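# Move the white-capped square bottle from fridge to workbench

## Task

Remove the square bottle that has a white cap from the refrigerator (its left door is held open by a latch) and set it upright on the workbench. Every other item in the refrigerator must stay where it was. If the bottle ends up tipped over or leaning, the task counts as failed.

## Robot and tools

ROBOT. A LinearBot: a base that can drive in any direction, a column about 1.7 m tall, and a carriage that slides up and down it (lift_m). The carriage holds two identical six-joint arms, left and right, each ending in a two-finger gripper. Arm bases sit roughly 0.57 m + lift_m above the floor, and carriage parts hang about 0.15 m lower. A hand can reach 0.78 m from its shoulder but only about 0.38 m beneath its arm base. The hand is about 0.16 m long and 0.1 m wide (0.14 m opened). Parked arm: joints 1-6 = 0, 0.05, 0.05, 1.45, 0, 0; with both parked the robot is about 0.85 m wide and 0.65 m long. Cameras: carriage_camera (fixed, facing forward, tilted about 20 degrees down), plus left_wrist_camera and right_wrist_camera, which look out beyond the fingertips. Images are 672x504 pixels; a calibration line per camera (K, distortion D, T_world_to_cam, where world means the base frame) was supplied and may be slightly off.

FRAMES. Base frame: metres, origin on the floor below the base centre, x ahead, y to the left, z upward. left_hand and right_hand report, in this frame, the point halfway between that hand's finger pads, plus quat_wxyz; the hand's z axis runs along the fingers and the fingers open along its y axis. Odometry frame = the base frame at the start of the scene; base_odometry is counted from wheel rotation only (slip counts as travel), heading in rad, left positive, within -3.142 to 3.142.

TOOL move. Every argument is optional; with none, it only reports state and images.
- base: a dict holding exactly one key, an offset relative to where the base last reported itself: translate_m (metres, forward +, -2 to 2), strafe_m (metres, left +, -2 to 2) or rotate_rad (radians, counter-clockwise +, -6.3 to 6.3).
- joints: a dict of absolute targets, one key per joint, for either or both arms, any subset. lift_m 0 to 1 m. For each arm (prefix left_ or right_): joint1_rad -2.617 to 3.054 (swings the arm about vertical, 0 = forward, + = left); joint2_rad 0 to 3.141 (shoulder: 0 upper arm back and level, 1.57 vertical, 3.14 forward and level); joint3_rad 0 to 3.141 (elbow: 0 folded, 3.14 straight); joint4_rad -1.57 to 1.57 (wrist pitch, + lifts fingertips); joint5_rad -1.57 to 1.57 (wrist yaw, + turns fingertips to the RIGHT, opposite to joint1); joint6_rad -2.094 to 2.094 (roll about the fingers, + clockwise seen from forearm); gripper_m 0 to 0.093 (metres of gap between pads). Joints you omit keep chasing their previous targets.
- speeds: per-action caps: translate_m and strafe_m 0.02-0.5 m/s, rotate_rad 0.05-1.57 rad/s, lift_m 0.08-0.25 m/s; the maximum is the default.
- min_time_s: 0.1-8 s, the shortest duration for each arm and gripper motion in the action; it gives straighter, gentler arm paths.
- cameras: list from carriage_camera, left_wrist_camera, right_wrist_camera, all; omitted/null/["all"] returns all, [] returns none.
No action lasts beyond 15 s; base drives end after at most 14 s (time_out). Unknown keys make a call invalid; out-of-range values get it refused.

OTHER TOOLS. wait(seconds 0-10, cameras): lets the scene run with no new command, then reports. zoom_image(camera, region [x0, y0, x1, y1] in pixels, top-left origin, at most 504x504): an enlarged view of that camera's latest image, which must be among the newest images. read_manual(section "licences"): licence text only. finished_scene(scene = current scene number): final; the bottle must already be standing on the bench without help.

RESULTS. The move line says done, or the worst status among motions. base_status / joint_status words: done (for the base, the wheels turned the commanded amount, slip possible); off_target (resting short, maybe still pushing); contact_stop and time_out (old target dropped, holds in place); not_followed (a self-collision check blocked that arm's joints, shown as joint command not followed; the gripper still acts); limit_stop_at_motor_heat (resend the target). on_its_own lists uncommanded activity, where held at is a target, not a reading. motor_effort is a percent of max, peak in brackets, error up to a few points plus half the value. Joint torques are in N m; joints 1-3 wrap sign beyond ±28. Gripper reading under a firm grip is up to 0.005 m below the object width; shut on nothing it shows 0.000-0.002. Quiet or unchanged lines are omitted. If a refused call or a stop spoils a call, later move/wait/finished_scene calls in that same reply are skipped; invalid calls do not skip them. While you think, the robot keeps the last command and the scene keeps running.

CAUTIONS. Hand readings tend to sit above the true hand, more at long reach; a load of 1 kg makes a level hand sag 7-25 cm. Arms have no contact stop and will keep pressing, then snap to target when freed. A stopped drive may leave the robot leaning; back off about 0.2 m. Never reverse under a table edge into the column. Tipping risk is highest with the carriage high, arms out or loaded, and during pushes or sudden stops; only images show lean. Keep the arms from striking or pressing each other. Stretched or loaded arms heat; a MOTOR HOT line means park that arm, and at 100 °C the arm goes limp and drops what it holds. To release, command a gap well above the reading. Avoid drops, releasing moving objects, slamming and forceful shoving.

Each tool is called after ">>>" as a command line: name --argument value for each argument, lists and objects as JSON in quotes; but a table of rows of numbers goes row by row, as --pt "numbers of a row", without its own name.

## Session

>>> move

Scene clock: 0.00 s.
Joint torques (N m): no reading
base_odometry: x=+0.000 y=+0.000 heading=+0.000
base_status: not commanded
joint_positions: lift_m=+0.300 left_joint1_rad=-0.009 left_joint2_rad=+0.041 left_joint3_rad=+0.063 left_joint4_rad=+1.426 left_joint5_rad=-0.048 left_joint6_rad=+0.016 left_gripper_m=+0.09396 right_joint1_rad=-0.005 right_joint2_rad=+0.049 right_joint3_rad=+0.049 right_joint4_rad=+1.428 right_joint5_rad=-0.037 right_joint6_rad=+0.004 right_gripper_m=+0.09396
joint_status: not commanded
motor_effort: lift_m=+24 drive_wheels=+0
left_hand: x=+0.2631 y=+0.3097 z=+1.2857 quat_wxyz=(+0.998, -0.023, +0.062, +0.005) (m; base frame)
right_hand: x=+0.2693 y=-0.2956 z=+1.2820 quat_wxyz=(+0.997, -0.018, +0.072, +0.000) (m; base frame)
pictures: carriage_camera, left_wrist_camera, right_wrist_camera

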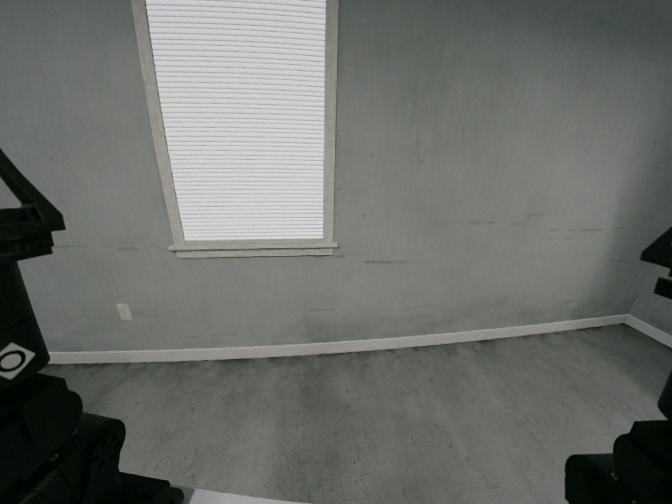

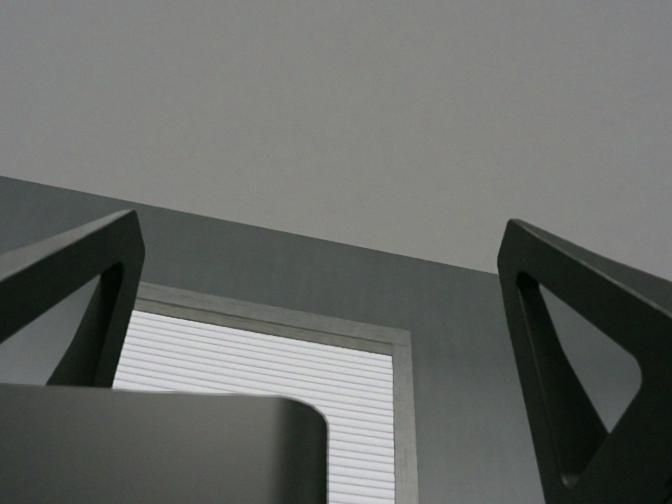

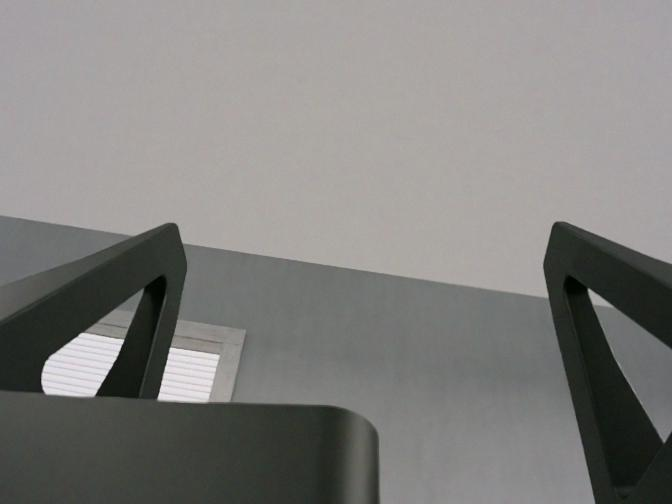

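>>> move --base '{"rotate_rad": 1.4}' --cameras '["carriage_camera"]'

Scene clock: 8.83 s.
Joint torques (N m): left_arm=[0.29 3.86 4.81 -0.08 0 0.01] | right_arm=[0.08 3.15 6.16 -0.15 0 -0.15]
move: done
base_odometry: x=+0.000 y=+0.000 heading=+1.400
base_status: done
joint_positions: lift_m=+0.300 left_joint1_rad=-0.009 left_joint2_rad=+0.041 left_joint3_rad=+0.063 left_joint4_rad=+1.425 left_joint5_rad=-0.048 left_joint6_rad=+0.016 left_gripper_m=+0.09397 right_joint1_rad=-0.005 right_joint2_rad=+0.049 right_joint3_rad=+0.049 right_joint4_rad=+1.426 right_joint5_rad=-0.037 right_joint6_rad=+0.004 right_gripper_m=+0.09397
motor_effort: lift_m=+24(24) drive_wheels=+5(12)
left_hand: x=+0.2633 y=+0.3097 z=+1.2857 quat_wxyz=(+0.998, -0.023, +0.062, +0.005) (m; base frame)
right_hand: x=+0.2700 y=-0.2956 z=+1.2819 quat_wxyz=(+0.997, -0.018, +0.073, +0.000) (m; base frame)
pictures: carriage_camera

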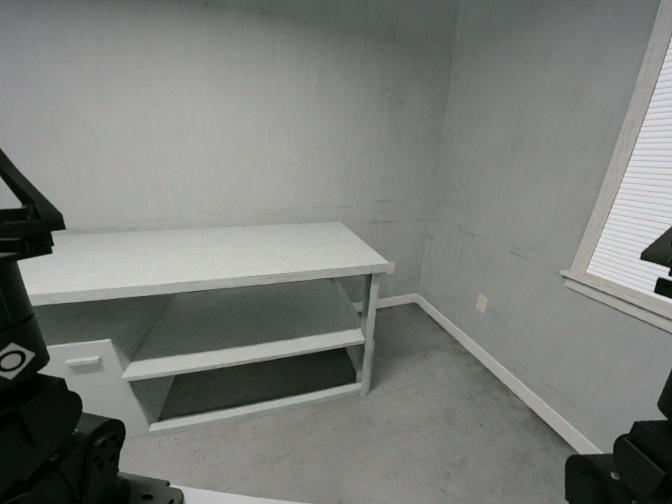

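>>> move --base '{"rotate_rad": 1.4}' --cameras '["carriage_camera"]'

>>> move --base '{"rotate_rad": 1.4}' --cameras '["carriage_camera"]'

Scene clock: 30.33 s.
move: done
base_status: done
motor_effort: lift_m=+24(24) drive_wheels=+4(14)
pictures: carriage_camera

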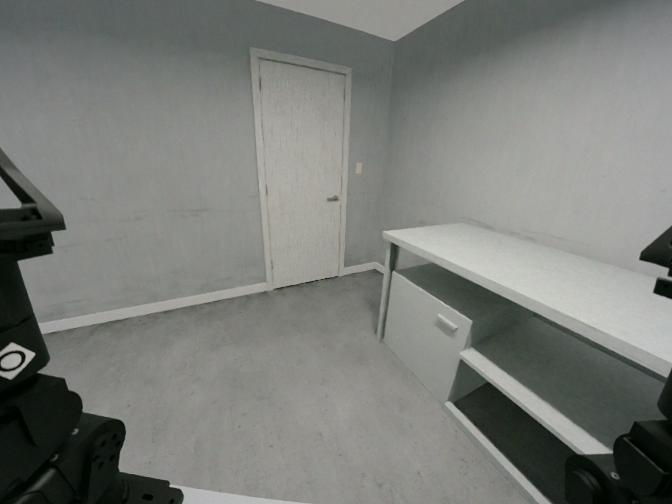

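Scene clock: 33.27 s.
Joint torques (N m): left_arm=[0.34 3.9 4.82 -0.07 0 0] | right_arm=[0.06 3.15 6.17 -0.13 0 -0.15]
move: done
base_odometry: x=+0.000 y=+0.000 heading=-2.084
base_status: done
joint_positions: lift_m=+0.300 left_joint1_rad=-0.009 left_joint2_rad=+0.041 left_joint3_rad=+0.063 left_joint4_rad=+1.424 left_joint5_rad=-0.048 left_joint6_rad=+0.016 left_gripper_m=+0.09398 right_joint1_rad=-0.005 right_joint2_rad=+0.049 right_joint3_rad=+0.049 right_joint4_rad=+1.424 right_joint5_rad=-0.037 right_joint6_rad=+0.004 right_gripper_m=+0.09398
motor_effort: lift_m=+24(24) drive_wheels=+4(13)
left_hand: x=+0.2635 y=+0.3097 z=+1.2857 quat_wxyz=(+0.998, -0.023, +0.063, +0.005) (m; base frame)
right_hand: x=+0.2704 y=-0.2956 z=+1.2818 quat_wxyz=(+0.997, -0.018, +0.074, +0.001) (m; base frame)
pictures: carriage_camera

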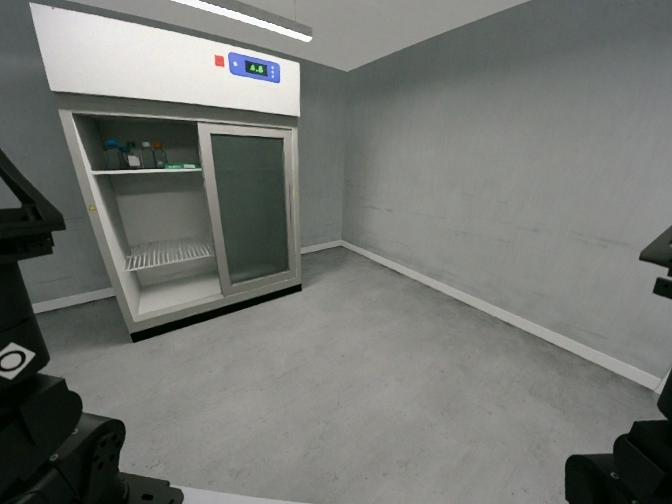

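>>> zoom_image --camera "carriage_camera" --region '[80, 120, 220, 200]'

>>> zoom_image --camera "carriage_camera" --region '[0, 0, 350, 350]'

Scaled by 3.600 from the camera's 672x504 image, which has a finer 960x720 frame.

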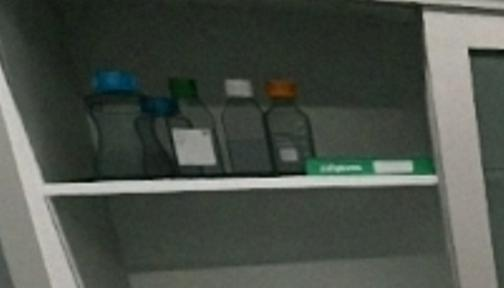

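Scaled by 1.440 from the camera's 672x504 image, which has a finer 960x720 frame.

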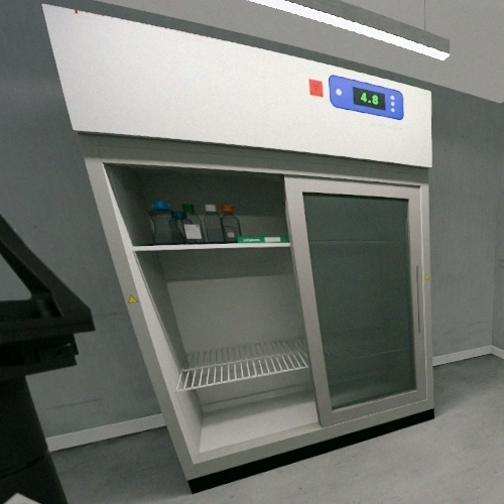

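>>> move --base '{"rotate_rad": 0.7}' --cameras '["carriage_camera"]'

Scene clock: 124.00 s.
Joint torques (N m): left_arm=[0.34 3.89 4.82 -0.07 0 0] | right_arm=[0.05 3.17 6.15 -0.13 0 -0.15]
move: done
base_odometry: x=+0.000 y=+0.000 heading=-1.384
base_status: done
joint_positions: lift_m=+0.300 left_joint1_rad=-0.009 left_joint2_rad=+0.041 left_joint3_rad=+0.063 left_joint4_rad=+1.424 left_joint5_rad=-0.048 left_joint6_rad=+0.016 left_gripper_m=+0.09398 right_joint1_rad=-0.005 right_joint2_rad=+0.049 right_joint3_rad=+0.049 right_joint4_rad=+1.424 right_joint5_rad=-0.037 right_joint6_rad=+0.004 right_gripper_m=+0.09398
motor_effort: lift_m=+24(24) drive_wheels=+6(12)
left_hand: x=+0.2635 y=+0.3097 z=+1.2857 quat_wxyz=(+0.998, -0.023, +0.063, +0.005) (m; base frame)
right_hand: x=+0.2703 y=-0.2956 z=+1.2818 quat_wxyz=(+0.997, -0.018, +0.074, +0.001) (m; base frame)
pictures: carriage_camera

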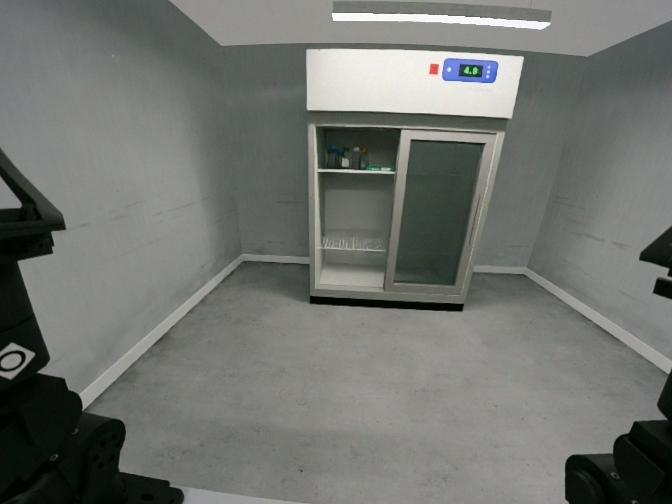

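>>> zoom_image --camera "carriage_camera" --region '[300, 110, 420, 200]'

Scaled by 4.200 from the camera's 672x504 image, which has a finer 960x720 frame.

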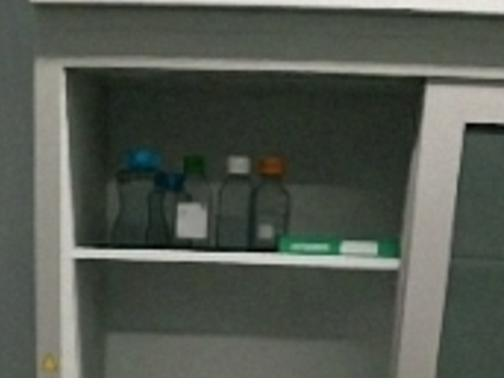

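>>> move --base '{"translate_m": 0.9}' --joints '{"lift_m": 0.4}' --cameras '["carriage_camera"]'

Scene clock: 197.47 s.
Joint torques (N m): left_arm=[0.29 3.93 4.82 -0.09 0 0.01] | right_arm=[0.05 3.18 6.17 -0.14 0 -0.15]
move: done
base_odometry: x=+0.168 y=-0.884 heading=-1.384
base_status: done
joint_positions: lift_m=+0.400 left_joint1_rad=-0.009 left_joint2_rad=+0.041 left_joint3_rad=+0.063 left_joint4_rad=+1.423 left_joint5_rad=-0.048 left_joint6_rad=+0.016 left_gripper_m=+0.09398 right_joint1_rad=-0.005 right_joint2_rad=+0.049 right_joint3_rad=+0.049 right_joint4_rad=+1.425 right_joint5_rad=-0.037 right_joint6_rad=+0.004 right_gripper_m=+0.09398
joint_status: all done
motor_effort: lift_m=+26(31) drive_wheels=-6(20)
left_hand: x=+0.2637 y=+0.3097 z=+1.3855 quat_wxyz=(+0.998, -0.023, +0.063, +0.005) (m; base frame)
right_hand: x=+0.2701 y=-0.2956 z=+1.3817 quat_wxyz=(+0.997, -0.018, +0.073, +0.000) (m; base frame)
pictures: carriage_camera
camera_calibration:
carriage_camera: T_world_to_cam=[[0.0454457, -0.998547, 0.0289474, -0.0422025], [-0.353787, -0.0431872, -0.934329, 1.32213], [0.934221, 0.03222, -0.355235, 0.372104], [0, 0, 0, 1]]

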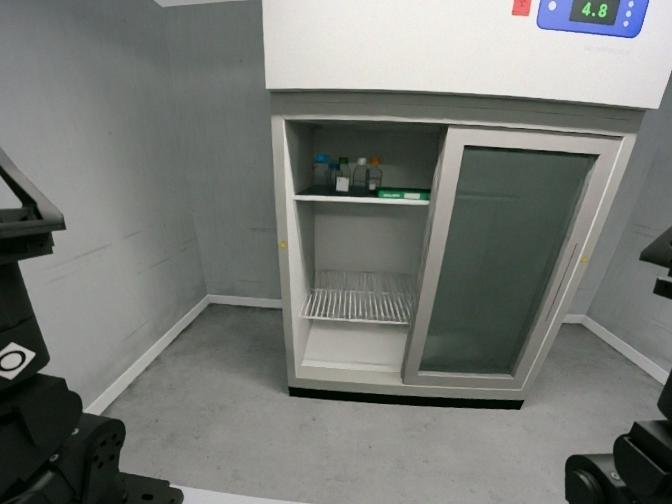

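>>> zoom_image --camera "carriage_camera" --region '[270, 100, 460, 220]'

Scaled by 2.653 from the camera's 672x504 image, which has a finer 960x720 frame.

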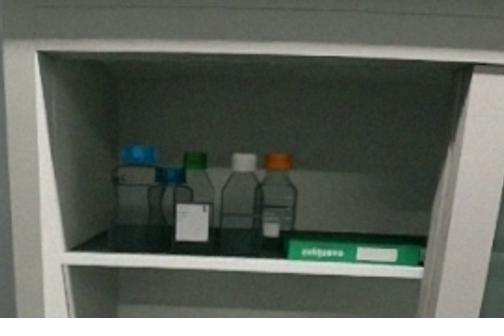

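>>> move --base '{"strafe_m": 0.23}' --joints '{"lift_m": 0.5}' --cameras '[]'

>>> move --base '{"translate_m": 0.35}' --cameras '["carriage_camera"]'

>>> zoom_image --camera "carriage_camera" --region '[300, 100, 500, 260]'

Scene clock: 235.87 s.
move: done
base_status: done
joint_status: all done
motor_effort: lift_m=+26(31) drive_wheels=+3(13)
pictures: none

Scene clock: 238.60 s.
Joint torques (N m): left_arm=[0.34 3.93 4.77 -0.03 0 0.01] | right_arm=[0.13 3.08 6.24 -0.15 0.01 -0.15]
move: done
base_odometry: x=+0.459 y=-1.186 heading=-1.383
base_status: done
joint_positions: lift_m=+0.500 left_joint1_rad=-0.009 left_joint2_rad=+0.041 left_joint3_rad=+0.063 left_joint4_rad=+1.423 left_joint5_rad=-0.048 left_joint6_rad=+0.016 left_gripper_m=+0.09398 right_joint1_rad=-0.006 right_joint2_rad=+0.049 right_joint3_rad=+0.049 right_joint4_rad=+1.426 right_joint5_rad=-0.037 right_joint6_rad=+0.004 right_gripper_m=+0.09398
motor_effort: lift_m=+26(26) drive_wheels=-4(15)
left_hand: x=+0.2637 y=+0.3097 z=+1.4855 quat_wxyz=(+0.998, -0.023, +0.063, +0.005) (m; base frame)
right_hand: x=+0.2700 y=-0.2956 z=+1.4817 quat_wxyz=(+0.997, -0.018, +0.073, +0.000) (m; base frame)
pictures: carriage_camera
camera_calibration:
carriage_camera: T_world_to_cam=[[0.0454457, -0.998547, 0.0289474, -0.0450972], [-0.353787, -0.0431872, -0.934329, 1.41557], [0.934221, 0.03222, -0.355235, 0.407627], [0, 0, 0, 1]]

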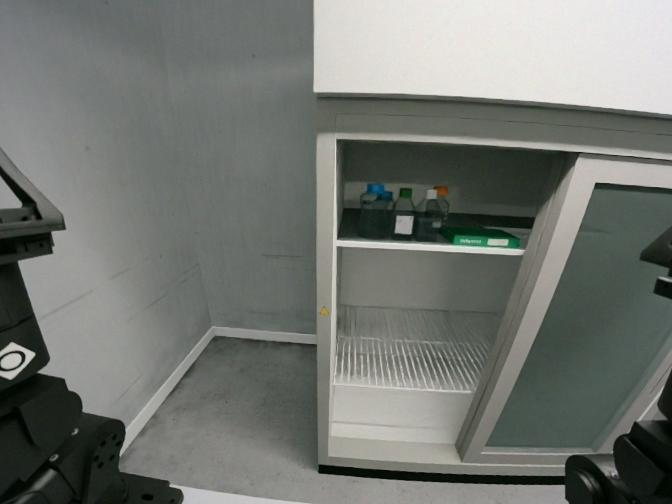

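Scaled by 2.520 from the camera's 672x504 image, which has a finer 960x720 frame.

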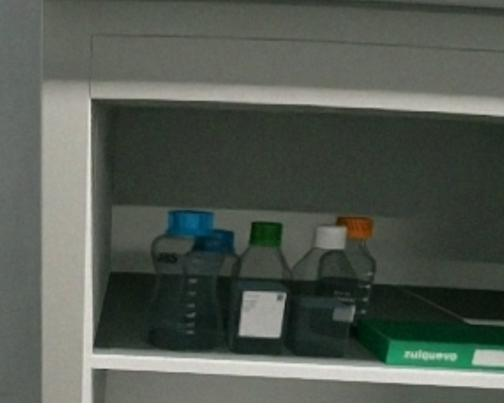

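>>> zoom_image --camera "carriage_camera" --region '[345, 175, 465, 250]'

Scaled by 4.200 from the camera's 672x504 image, which has a finer 960x720 frame.

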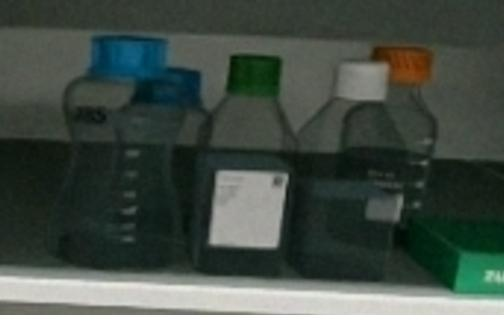

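>>> move --joints '{"lift_m": 0.548, "right_joint1_rad": 0, "right_joint2_rad": 1.691, "right_joint3_rad": 0.753, "right_joint4_rad": 1.238, "right_joint5_rad": 0, "right_joint6_rad": 0, "right_gripper_m": 0.075}' --min_time_s 2.5 --cameras '["carriage_camera", "right_wrist_camera"]'

Scene clock: 342.13 s.
Joint torques (N m): left_arm=[0.34 3.89 4.82 -0.05 0 0] | right_arm=[0.65 -5.04 9.07 1.68 0.11 -0.19]
move: done
base_odometry: x=+0.459 y=-1.186 heading=-1.383
joint_positions: lift_m=+0.548 left_joint1_rad=-0.009 left_joint2_rad=+0.041 left_joint3_rad=+0.063 left_joint4_rad=+1.423 left_joint5_rad=-0.048 left_joint6_rad=+0.016 left_gripper_m=+0.09398 right_joint1_rad=-0.006 right_joint2_rad=+1.675 right_joint3_rad=+0.726 right_joint4_rad=+1.239 right_joint5_rad=-0.011 right_joint6_rad=+0.004 right_gripper_m=+0.07507
joint_status: all done
motor_effort: lift_m=+26(31) drive_wheels=+4(7)
left_hand: x=+0.2637 y=+0.3097 z=+1.5334 quat_wxyz=(+0.998, -0.023, +0.063, +0.005) (m; base frame)
right_hand: x=+0.7074 y=-0.3027 z=+1.3822 quat_wxyz=(+0.802, -0.002, +0.598, +0.002) (m; base frame)
pictures: carriage_camera, right_wrist_camera
camera_calibration:
carriage_camera: T_world_to_cam=[[0.0454457, -0.998547, 0.0289474, -0.0464858], [-0.353787, -0.0431872, -0.934329, 1.46039], [0.934221, 0.03222, -0.355235, 0.424668], [0, 0, 0, 1]]
right_wrist_camera: T_world_to_cam=[[0.0515228, -0.998435, -0.02177, -0.306988], [-0.348729, 0.00243957, -0.93722, 1.54552], [0.935806, 0.0558801, -0.348057, -0.0409377], [0, 0, 0, 1]]

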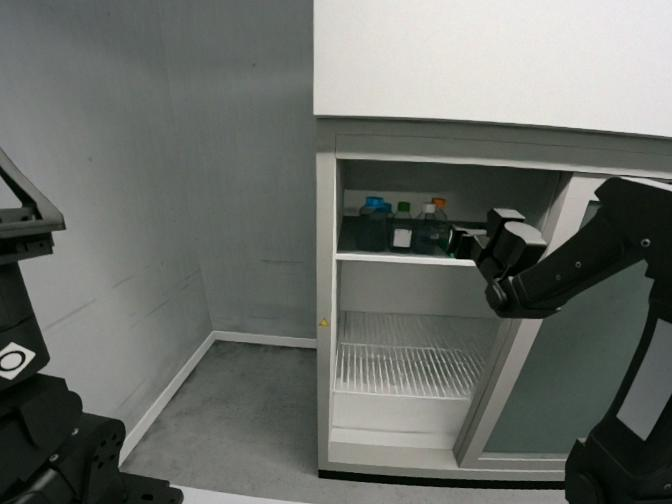

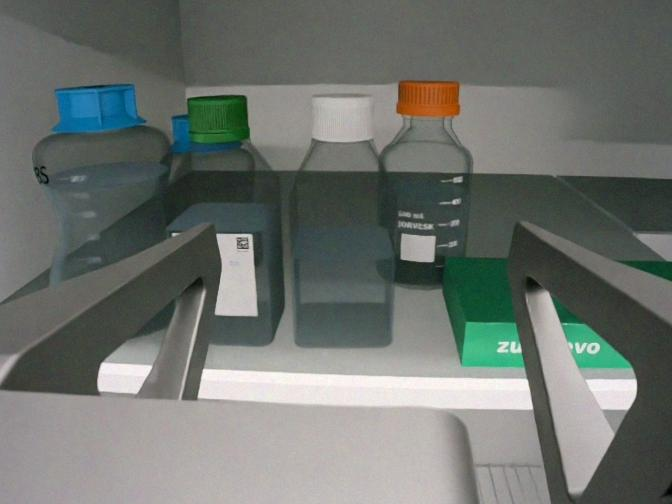

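>>> move --base '{"strafe_m": 0.014}' --joints '{"lift_m": 0.556}' --speeds '{"strafe_m": 0.05}' --cameras '[]'

>>> move --base '{"translate_m": 0.13}' --speeds '{"translate_m": 0.15}' --cameras '["carriage_camera", "right_wrist_camera"]'

Scene clock: 394.70 s.
move: done
base_status: done
joint_status: all done
motor_effort: lift_m=+26(30) drive_wheels=-3(8)
pictures: none

Scene clock: 396.53 s.
Joint torques (N m): left_arm=[0.31 3.9 4.89 -0.05 0 0.01] | right_arm=[0.24 -5.38 8.53 1.73 0.07 -0.2]
move: done
base_odometry: x=+0.497 y=-1.311 heading=-1.383
base_status: done
joint_positions: lift_m=+0.556 left_joint1_rad=-0.009 left_joint2_rad=+0.041 left_joint3_rad=+0.063 left_joint4_rad=+1.423 left_joint5_rad=-0.048 left_joint6_rad=+0.016 left_gripper_m=+0.09398 right_joint1_rad=-0.002 right_joint2_rad=+1.678 right_joint3_rad=+0.732 right_joint4_rad=+1.235 right_joint5_rad=-0.008 right_joint6_rad=+0.004 right_gripper_m=+0.07507
motor_effort: lift_m=+26(26) drive_wheels=+2(11)
left_hand: x=+0.2637 y=+0.3097 z=+1.5414 quat_wxyz=(+0.998, -0.023, +0.063, +0.005) (m; base frame)
right_hand: x=+0.7088 y=-0.3013 z=+1.3902 quat_wxyz=(+0.801, -0.001, +0.598, +0.003) (m; base frame)
pictures: carriage_camera, right_wrist_camera
camera_calibration:
carriage_camera: T_world_to_cam=[[0.0454457, -0.998547, 0.0289474, -0.0467176], [-0.353787, -0.0431872, -0.934329, 1.46787], [0.934221, 0.03222, -0.355235, 0.427512], [0, 0, 0, 1]]
right_wrist_camera: T_world_to_cam=[[0.0523927, -0.998366, -0.0228316, -0.304608], [-0.350158, 0.0030453, -0.936686, 1.55394], [0.935224, 0.0570701, -0.349426, -0.0368599], [0, 0, 0, 1]]

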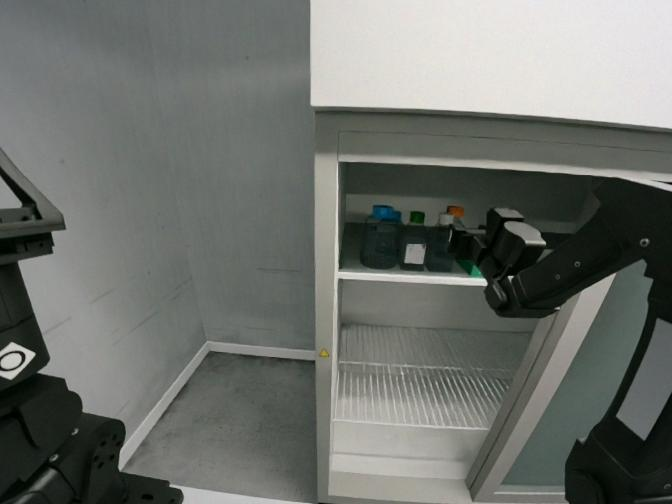

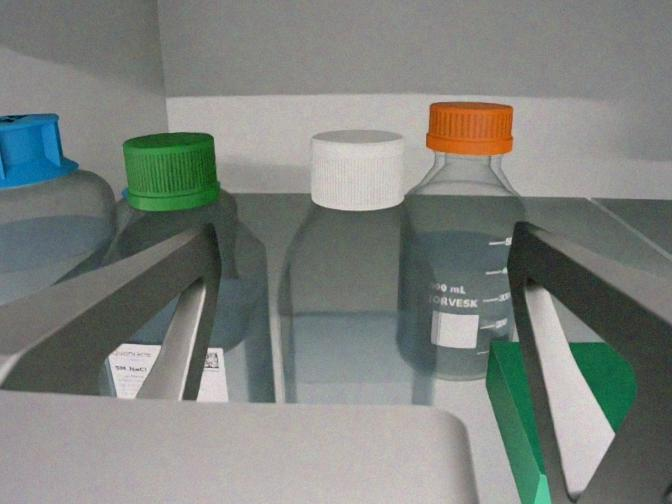

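>>> move --base '{"strafe_m": 0.004}' --joints '{"right_gripper_m": 0.07}' --speeds '{"strafe_m": 0.03}' --cameras '[]'

>>> move --base '{"translate_m": 0.07}' --speeds '{"translate_m": 0.1}' --cameras '["right_wrist_camera"]'

Scene clock: 425.10 s.
move: done
base_status: done
joint_status: all done
motor_effort: lift_m=+26(26) drive_wheels=+5(7)
pictures: none

Scene clock: 426.50 s.
Joint torques (N m): left_arm=[0.32 3.89 4.82 -0.06 0 0] | right_arm=[0.13 -5.35 8.47 1.71 0.06 -0.19]
move: done
base_odometry: x=+0.514 y=-1.379 heading=-1.383
base_status: done
joint_positions: lift_m=+0.556 left_joint1_rad=-0.009 left_joint2_rad=+0.041 left_joint3_rad=+0.063 left_joint4_rad=+1.424 left_joint5_rad=-0.049 left_joint6_rad=+0.016 left_gripper_m=+0.09398 right_joint1_rad=+0.000 right_joint2_rad=+1.678 right_joint3_rad=+0.732 right_joint4_rad=+1.235 right_joint5_rad=-0.006 right_joint6_rad=+0.004 right_gripper_m=+0.07007
motor_effort: lift_m=+26(26) drive_wheels=-4(13)
left_hand: x=+0.2636 y=+0.3098 z=+1.5414 quat_wxyz=(+0.998, -0.023, +0.063, +0.005) (m; base frame)
right_hand: x=+0.7088 y=-0.3008 z=+1.3902 quat_wxyz=(+0.801, -0.001, +0.598, +0.003) (m; base frame)
pictures: right_wrist_camera
camera_calibration:
right_wrist_camera: T_world_to_cam=[[0.0524555, -0.998352, -0.0232645, -0.303584], [-0.350157, 0.00342944, -0.936685, 1.55405], [0.935221, 0.0572805, -0.349401, -0.036856], [0, 0, 0, 1]]

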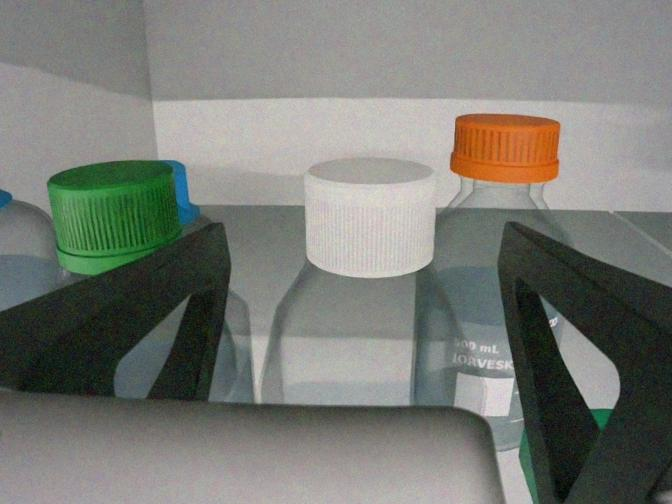

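>>> move --base '{"translate_m": 0.046}' --joints '{"lift_m": 0.552}' --speeds '{"translate_m": 0.06}' --cameras '["carriage_camera", "right_wrist_camera"]'

Scene clock: 442.97 s.
Joint torques (N m): left_arm=[0.34 3.95 4.79 -0.08 0.01 0] | right_arm=[0.06 -5.35 8.46 1.73 0.05 -0.2]
move: done
base_odometry: x=+0.523 y=-1.424 heading=-1.383
base_status: done
joint_positions: lift_m=+0.552 left_joint1_rad=-0.009 left_joint2_rad=+0.041 left_joint3_rad=+0.063 left_joint4_rad=+1.425 left_joint5_rad=-0.049 left_joint6_rad=+0.016 left_gripper_m=+0.09398 right_joint1_rad=+0.000 right_joint2_rad=+1.678 right_joint3_rad=+0.732 right_joint4_rad=+1.233 right_joint5_rad=-0.006 right_joint6_rad=+0.004 right_gripper_m=+0.07007
joint_status: all done
motor_effort: lift_m=+21(23) drive_wheels=-4(13)
left_hand: x=+0.2631 y=+0.3098 z=+1.5381 quat_wxyz=(+0.998, -0.023, +0.062, +0.005) (m; base frame)
right_hand: x=+0.7090 y=-0.3008 z=+1.3868 quat_wxyz=(+0.801, -0.001, +0.599, +0.003) (m; base frame)
pictures: carriage_camera, right_wrist_camera
camera_calibration:
carriage_camera: T_world_to_cam=[[0.0454457, -0.998547, 0.0289474, -0.0466192], [-0.353787, -0.0431872, -0.934329, 1.46469], [0.934221, 0.03222, -0.355235, 0.426304], [0, 0, 0, 1]]
right_wrist_camera: T_world_to_cam=[[0.0524377, -0.998352, -0.0233047, -0.303605], [-0.350872, 0.00342964, -0.936417, 1.55103], [0.934954, 0.0572806, -0.350114, -0.0370434], [0, 0, 0, 1]]

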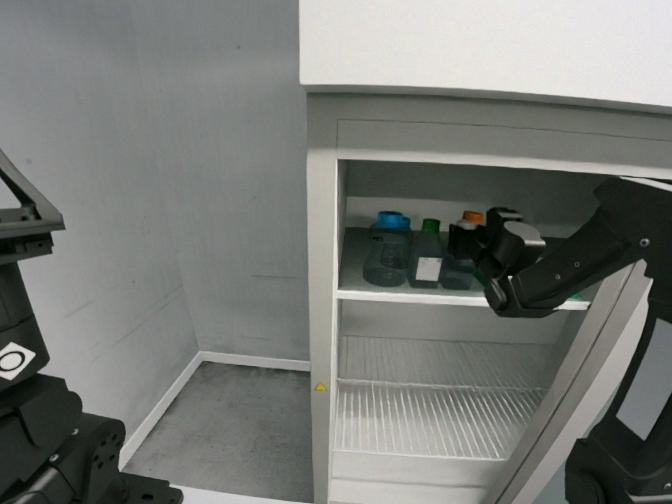

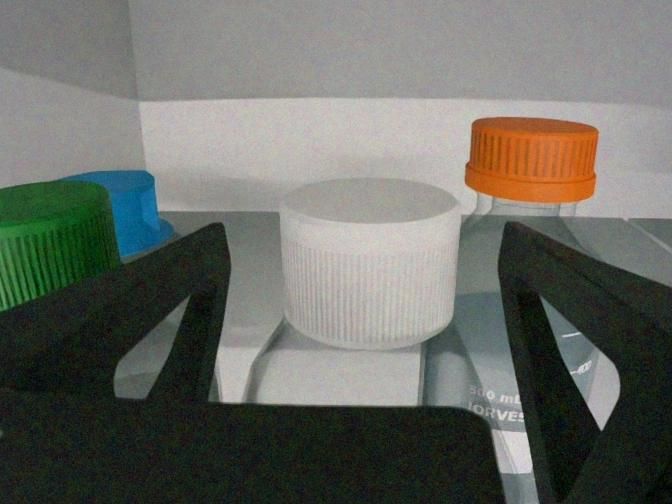

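>>> move --joints '{"right_gripper_m": 0.035}' --min_time_s 2.0 --cameras '["right_wrist_camera"]'

Scene clock: 478.33 s.
Joint torques (N m): left_arm=[0.32 3.93 4.79 -0.08 0.01 0] | right_arm=[0.08 -5.37 8.46 1.73 0.02 -0.2]
move: off_target
base_odometry: x=+0.523 y=-1.424 heading=-1.383
joint_positions: lift_m=+0.552 left_joint1_rad=-0.009 left_joint2_rad=+0.041 left_joint3_rad=+0.063 left_joint4_rad=+1.425 left_joint5_rad=-0.049 left_joint6_rad=+0.016 left_gripper_m=+0.09398 right_joint1_rad=+0.000 right_joint2_rad=+1.678 right_joint3_rad=+0.732 right_joint4_rad=+1.233 right_joint5_rad=-0.004 right_joint6_rad=+0.004 right_gripper_m=+0.04157
joint_status: right_gripper_m off_target (ended at +0.04160, target +0.03500)
motor_effort: lift_m=+21(21) drive_wheels=-2(6)
left_hand: x=+0.2631 y=+0.3098 z=+1.5381 quat_wxyz=(+0.998, -0.023, +0.062, +0.005) (m; base frame)
right_hand: x=+0.7090 y=-0.3012 z=+1.3868 quat_wxyz=(+0.801, +0.000, +0.599, +0.002) (m; base frame)
pictures: right_wrist_camera
camera_calibration:
right_wrist_camera: T_world_to_cam=[[0.049881, -0.998465, -0.0240604, -0.301236], [-0.350861, 0.0050369, -0.936414, 1.55151], [0.935098, 0.0551511, -0.350071, -0.0378217], [0, 0, 0, 1]]

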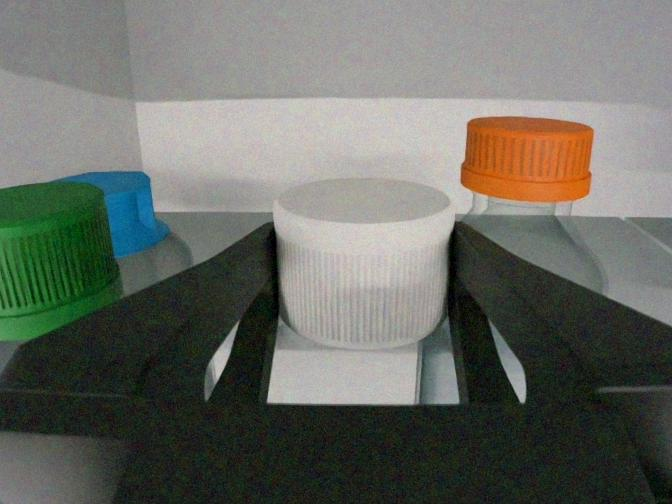

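>>> move --joints '{"lift_m": 0.572}' --speeds '{"lift_m": 0.08}' --cameras '["carriage_camera", "right_wrist_camera"]'

Scene clock: 489.20 s.
Joint torques (N m): left_arm=[0.34 3.96 4.89 -0.07 0 0.01] | right_arm=[0.09 -6.08 8.4 2.24 0.02 -0.19]
move: done
base_odometry: x=+0.523 y=-1.424 heading=-1.383
joint_positions: lift_m=+0.572 left_joint1_rad=-0.009 left_joint2_rad=+0.041 left_joint3_rad=+0.063 left_joint4_rad=+1.425 left_joint5_rad=-0.049 left_joint6_rad=+0.016 left_gripper_m=+0.09398 right_joint1_rad=+0.000 right_joint2_rad=+1.686 right_joint3_rad=+0.732 right_joint4_rad=+1.182 right_joint5_rad=-0.004 right_joint6_rad=+0.004 right_gripper_m=+0.04157
joint_status: all done
motor_effort: lift_m=+26(31) drive_wheels=+6(6)
left_hand: x=+0.2631 y=+0.3098 z=+1.5575 quat_wxyz=(+0.998, -0.023, +0.062, +0.005) (m; base frame)
right_hand: x=+0.7135 y=-0.3012 z=+1.3903 quat_wxyz=(+0.783, +0.000, +0.622, +0.002) (m; base frame)
pictures: carriage_camera, right_wrist_camera
camera_calibration:
carriage_camera: T_world_to_cam=[[0.0454457, -0.998547, 0.0289474, -0.0471808], [-0.353787, -0.0431872, -0.934329, 1.48282], [0.934221, 0.03222, -0.355235, 0.433196], [0, 0, 0, 1]]
right_wrist_camera: T_world_to_cam=[[0.0483612, -0.998465, -0.0270008, -0.296206], [-0.405933, 0.00505209, -0.913889, 1.56434], [0.912622, 0.0551573, -0.405066, 0.0516735], [0, 0, 0, 1]]

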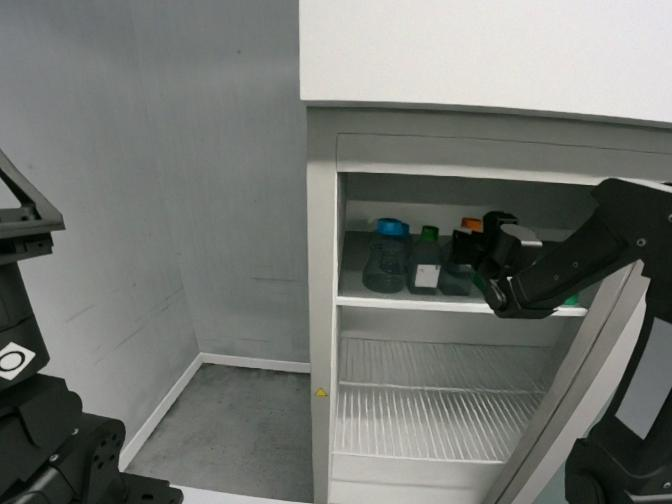

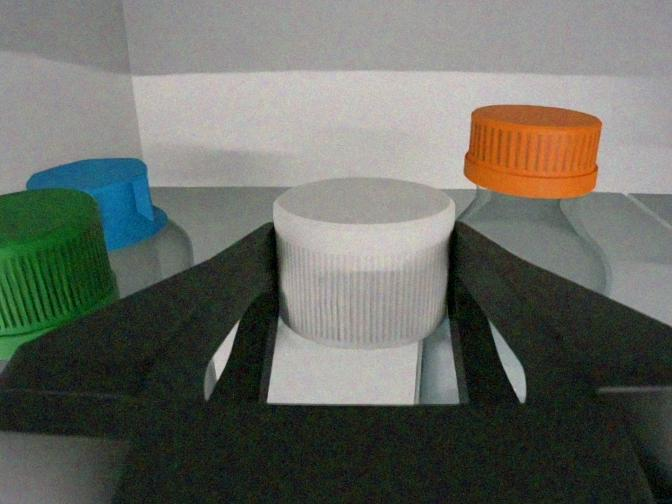

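>>> move --joints '{"lift_m": 0.592}' --speeds '{"lift_m": 0.08}' --cameras '["carriage_camera", "right_wrist_camera"]'

>>> zoom_image --camera "carriage_camera" --region '[340, 170, 560, 330]'

Scene clock: 509.20 s.
Joint torques (N m): left_arm=[0.34 3.95 4.77 -0.08 0.01 0.01] | right_arm=[0.08 -6.64 8.49 2.73 0.02 -0.2]
move: done
base_odometry: x=+0.523 y=-1.424 heading=-1.383
joint_positions: lift_m=+0.592 left_joint1_rad=-0.009 left_joint2_rad=+0.041 left_joint3_rad=+0.063 left_joint4_rad=+1.425 left_joint5_rad=-0.049 left_joint6_rad=+0.016 left_gripper_m=+0.09398 right_joint1_rad=+0.000 right_joint2_rad=+1.693 right_joint3_rad=+0.732 right_joint4_rad=+1.135 right_joint5_rad=-0.004 right_joint6_rad=+0.004 right_gripper_m=+0.04157
joint_status: all done
motor_effort: lift_m=+26(31) drive_wheels=+6(6)
left_hand: x=+0.2631 y=+0.3098 z=+1.5775 quat_wxyz=(+0.998, -0.023, +0.062, +0.005) (m; base frame)
right_hand: x=+0.7167 y=-0.3012 z=+1.3962 quat_wxyz=(+0.766, +0.000, +0.643, +0.002) (m; base frame)
pictures: carriage_camera, right_wrist_camera
camera_calibration:
carriage_camera: T_world_to_cam=[[0.0454457, -0.998547, 0.0289474, -0.0477594], [-0.353787, -0.0431872, -0.934329, 1.50149], [0.934221, 0.03222, -0.355235, 0.440297], [0, 0, 0, 1]]
right_wrist_camera: T_world_to_cam=[[0.0468731, -0.998464, -0.0295227, -0.291613], [-0.453459, 0.0050652, -0.891263, 1.57355], [0.890044, 0.0551635, -0.452525, 0.133633], [0, 0, 0, 1]]

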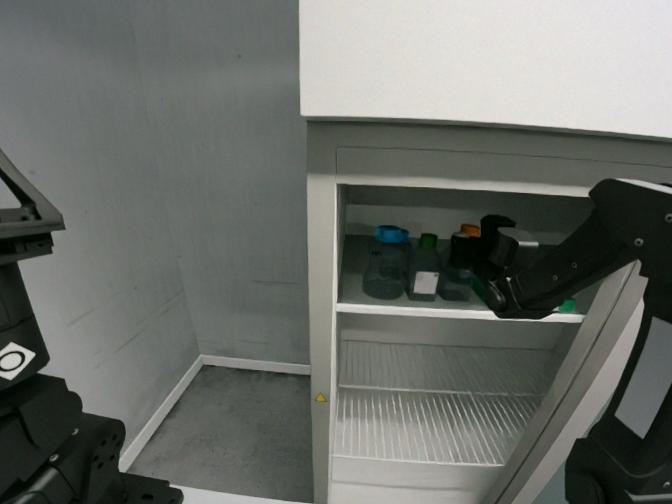

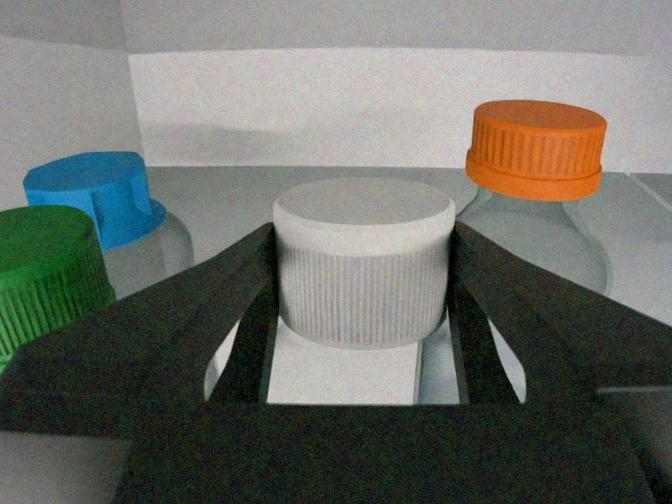

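Scaled by 2.291 from the camera's 672x504 image, which has a finer 960x720 frame.

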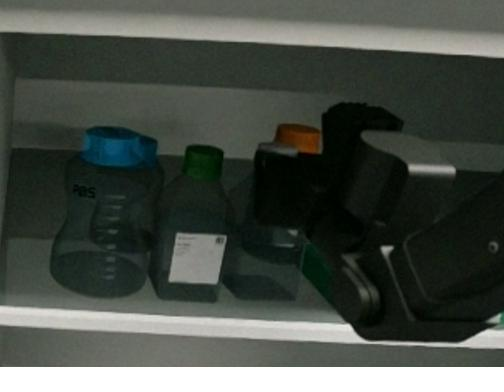

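>>> move --joints '{"right_joint4_rad": 1.36}' --min_time_s 3 --cameras '["carriage_camera", "right_wrist_camera"]'

>>> zoom_image --camera "carriage_camera" --region '[340, 170, 560, 330]'

Scene clock: 529.57 s.
Joint torques (N m): left_arm=[0.31 3.92 4.78 -0.09 0.01 0.01] | right_arm=[0.08 -6.6 8.39 2.82 0.02 -0.2]
move: off_target
base_odometry: x=+0.523 y=-1.424 heading=-1.383
joint_positions: lift_m=+0.592 left_joint1_rad=-0.009 left_joint2_rad=+0.041 left_joint3_rad=+0.063 left_joint4_rad=+1.425 left_joint5_rad=-0.049 left_joint6_rad=+0.016 left_gripper_m=+0.09398 right_joint1_rad=+0.000 right_joint2_rad=+1.693 right_joint3_rad=+0.732 right_joint4_rad=+1.240 right_joint5_rad=-0.004 right_joint6_rad=+0.004 right_gripper_m=+0.04157
joint_status: right_joint4_rad off_target (ended at +1.240, target +1.360)
motor_effort: lift_m=+26(26) drive_wheels=+2(6)
left_hand: x=+0.2631 y=+0.3098 z=+1.5775 quat_wxyz=(+0.998, -0.023, +0.062, +0.005) (m; base frame)
right_hand: x=+0.7109 y=-0.3012 z=+1.4212 quat_wxyz=(+0.799, +0.000, +0.602, +0.002) (m; base frame)
pictures: carriage_camera, right_wrist_camera
camera_calibration:
carriage_camera: T_world_to_cam=[[0.0454457, -0.998547, 0.0289474, -0.0477594], [-0.353787, -0.0431872, -0.934329, 1.50149], [0.934221, 0.03222, -0.355235, 0.440297], [0, 0, 0, 1]]
right_wrist_camera: T_world_to_cam=[[0.049696, -0.998465, -0.0244423, -0.299828], [-0.357995, 0.00503887, -0.93371, 1.58568], [0.9324, 0.0551518, -0.357195, -0.0154871], [0, 0, 0, 1]]

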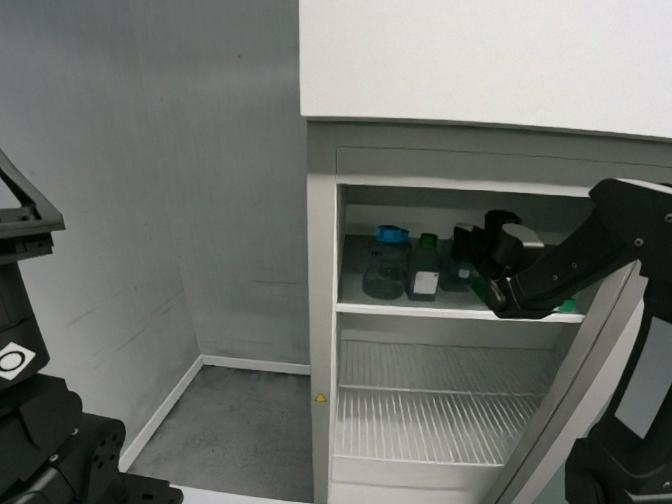

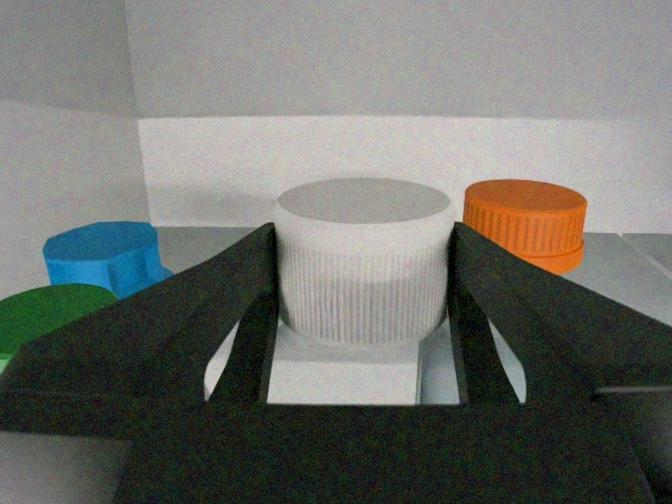

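Scaled by 2.291 from the camera's 672x504 image, which has a finer 960x720 frame.

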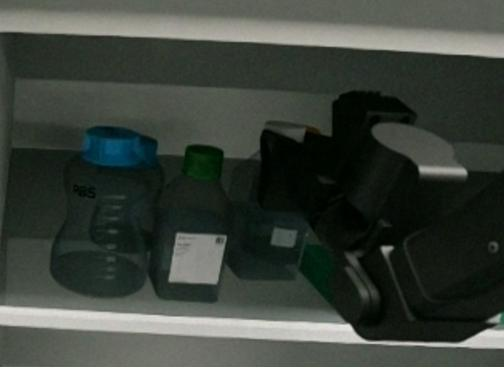

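>>> move --base '{"translate_m": -0.12}' --speeds '{"translate_m": 0.06}' --cameras '["carriage_camera", "right_wrist_camera"]'

>>> zoom_image --camera "carriage_camera" --region '[320, 170, 560, 330]'

Scene clock: 545.40 s.
Joint torques (N m): left_arm=[0.32 3.95 4.82 -0.07 0 0.01] | right_arm=[0.08 -6.65 8.4 2.75 0.02 -0.19]
move: done
base_odometry: x=+0.501 y=-1.306 heading=-1.383
base_status: done
joint_positions: lift_m=+0.592 left_joint1_rad=-0.009 left_joint2_rad=+0.041 left_joint3_rad=+0.063 left_joint4_rad=+1.424 left_joint5_rad=-0.049 left_joint6_rad=+0.016 left_gripper_m=+0.09398 right_joint1_rad=+0.000 right_joint2_rad=+1.693 right_joint3_rad=+0.732 right_joint4_rad=+1.246 right_joint5_rad=-0.004 right_joint6_rad=+0.004 right_gripper_m=+0.04157
motor_effort: lift_m=+26(26) drive_wheels=-6(12)
left_hand: x=+0.2633 y=+0.3098 z=+1.5775 quat_wxyz=(+0.998, -0.023, +0.062, +0.005) (m; base frame)
right_hand: x=+0.7105 y=-0.3012 z=+1.4227 quat_wxyz=(+0.801, +0.000, +0.599, +0.002) (m; base frame)
pictures: carriage_camera, right_wrist_camera
camera_calibration:
carriage_camera: T_world_to_cam=[[0.0454457, -0.998547, 0.0289474, -0.0477594], [-0.353787, -0.0431872, -0.934329, 1.50149], [0.934221, 0.03222, -0.355235, 0.440297], [0, 0, 0, 1]]
right_wrist_camera: T_world_to_cam=[[0.0498442, -0.998465, -0.0241369, -0.300312], [-0.352289, 0.00503729, -0.935878, 1.58591], [0.934563, 0.0551513, -0.351498, -0.0242245], [0, 0, 0, 1]]

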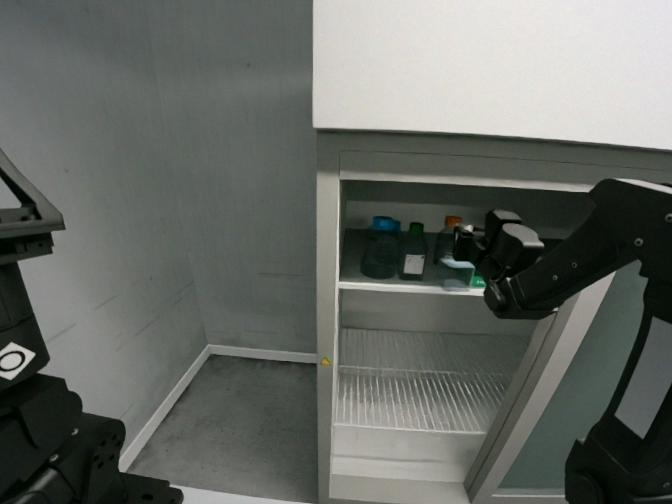

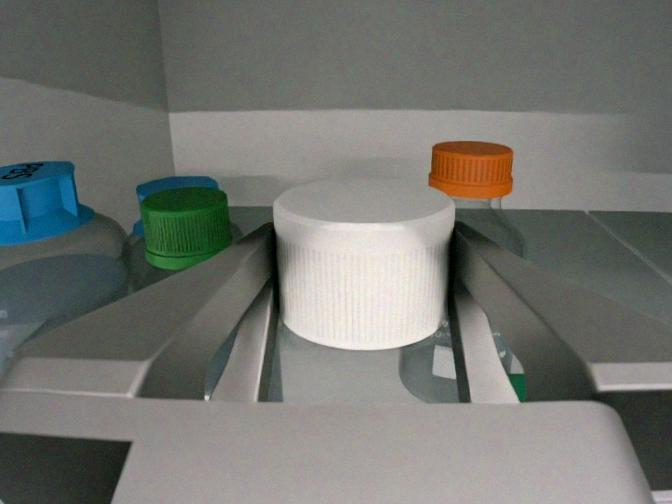

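Scaled by 2.100 from the camera's 672x504 image, which has a finer 960x720 frame.

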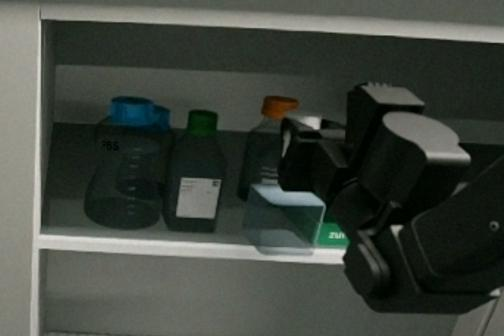

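>>> move --base '{"translate_m": -0.3}' --speeds '{"translate_m": 0.12}' --cameras '[]'

>>> move --base '{"translate_m": -0.6}' --joints '{"lift_m": 0.4}' --speeds '{"translate_m": 0.2, "lift_m": 0.1}' --cameras '["carriage_camera", "right_wrist_camera"]'

Scene clock: 579.23 s.
move: done
base_status: done
motor_effort: lift_m=+26(26) drive_wheels=-1(11)
pictures: none

Scene clock: 583.40 s.
Joint torques (N m): left_arm=[0.35 3.93 4.82 -0.07 0.01 0.01] | right_arm=[0.06 -7.05 8.43 2.73 0.02 -0.2]
move: done
base_odometry: x=+0.333 y=-0.422 heading=-1.383
base_status: done
joint_positions: lift_m=+0.400 left_joint1_rad=-0.009 left_joint2_rad=+0.041 left_joint3_rad=+0.063 left_joint4_rad=+1.424 left_joint5_rad=-0.049 left_joint6_rad=+0.016 left_gripper_m=+0.09398 right_joint1_rad=+0.000 right_joint2_rad=+1.698 right_joint3_rad=+0.732 right_joint4_rad=+1.247 right_joint5_rad=-0.004 right_joint6_rad=+0.004 right_gripper_m=+0.04157
joint_status: all done
motor_effort: lift_m=+22(22) drive_wheels=-2(11)
left_hand: x=+0.2634 y=+0.3098 z=+1.3859 quat_wxyz=(+0.998, -0.023, +0.063, +0.005) (m; base frame)
right_hand: x=+0.7113 y=-0.3012 z=+1.2289 quat_wxyz=(+0.799, +0.000, +0.601, +0.002) (m; base frame)
pictures: carriage_camera, right_wrist_camera
camera_calibration:
carriage_camera: T_world_to_cam=[[0.0454457, -0.998547, 0.0289474, -0.0422158], [-0.353787, -0.0431872, -0.934329, 1.32256], [0.934221, 0.03222, -0.355235, 0.372266], [0, 0, 0, 1]]
right_wrist_camera: T_world_to_cam=[[0.0497332, -0.998465, -0.024366, -0.304669], [-0.35657, 0.00503847, -0.934255, 1.4059], [0.932944, 0.0551517, -0.355772, -0.0867002], [0, 0, 0, 1]]

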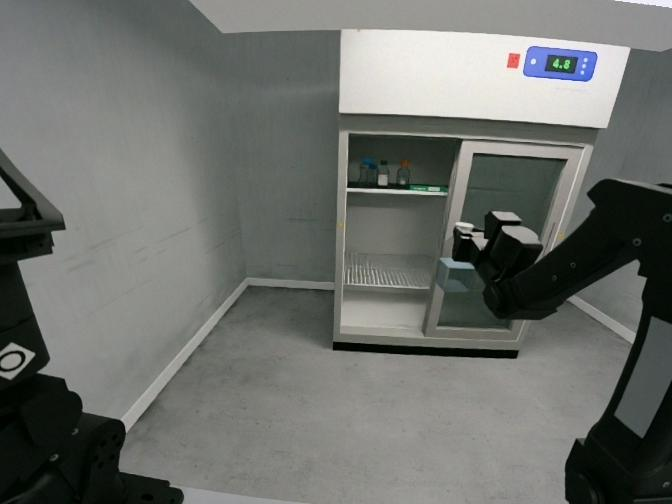

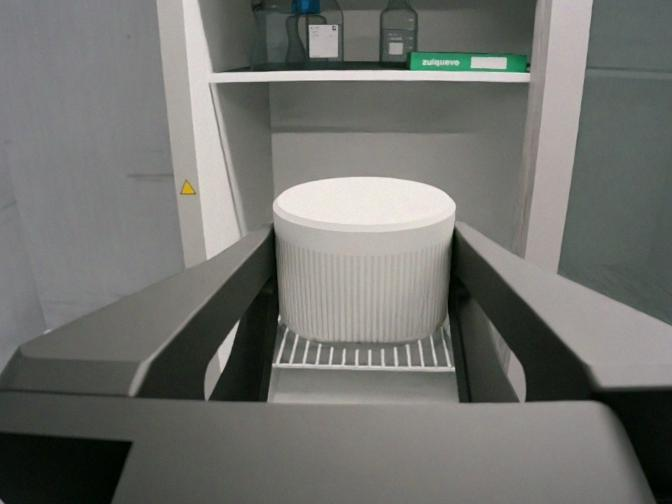

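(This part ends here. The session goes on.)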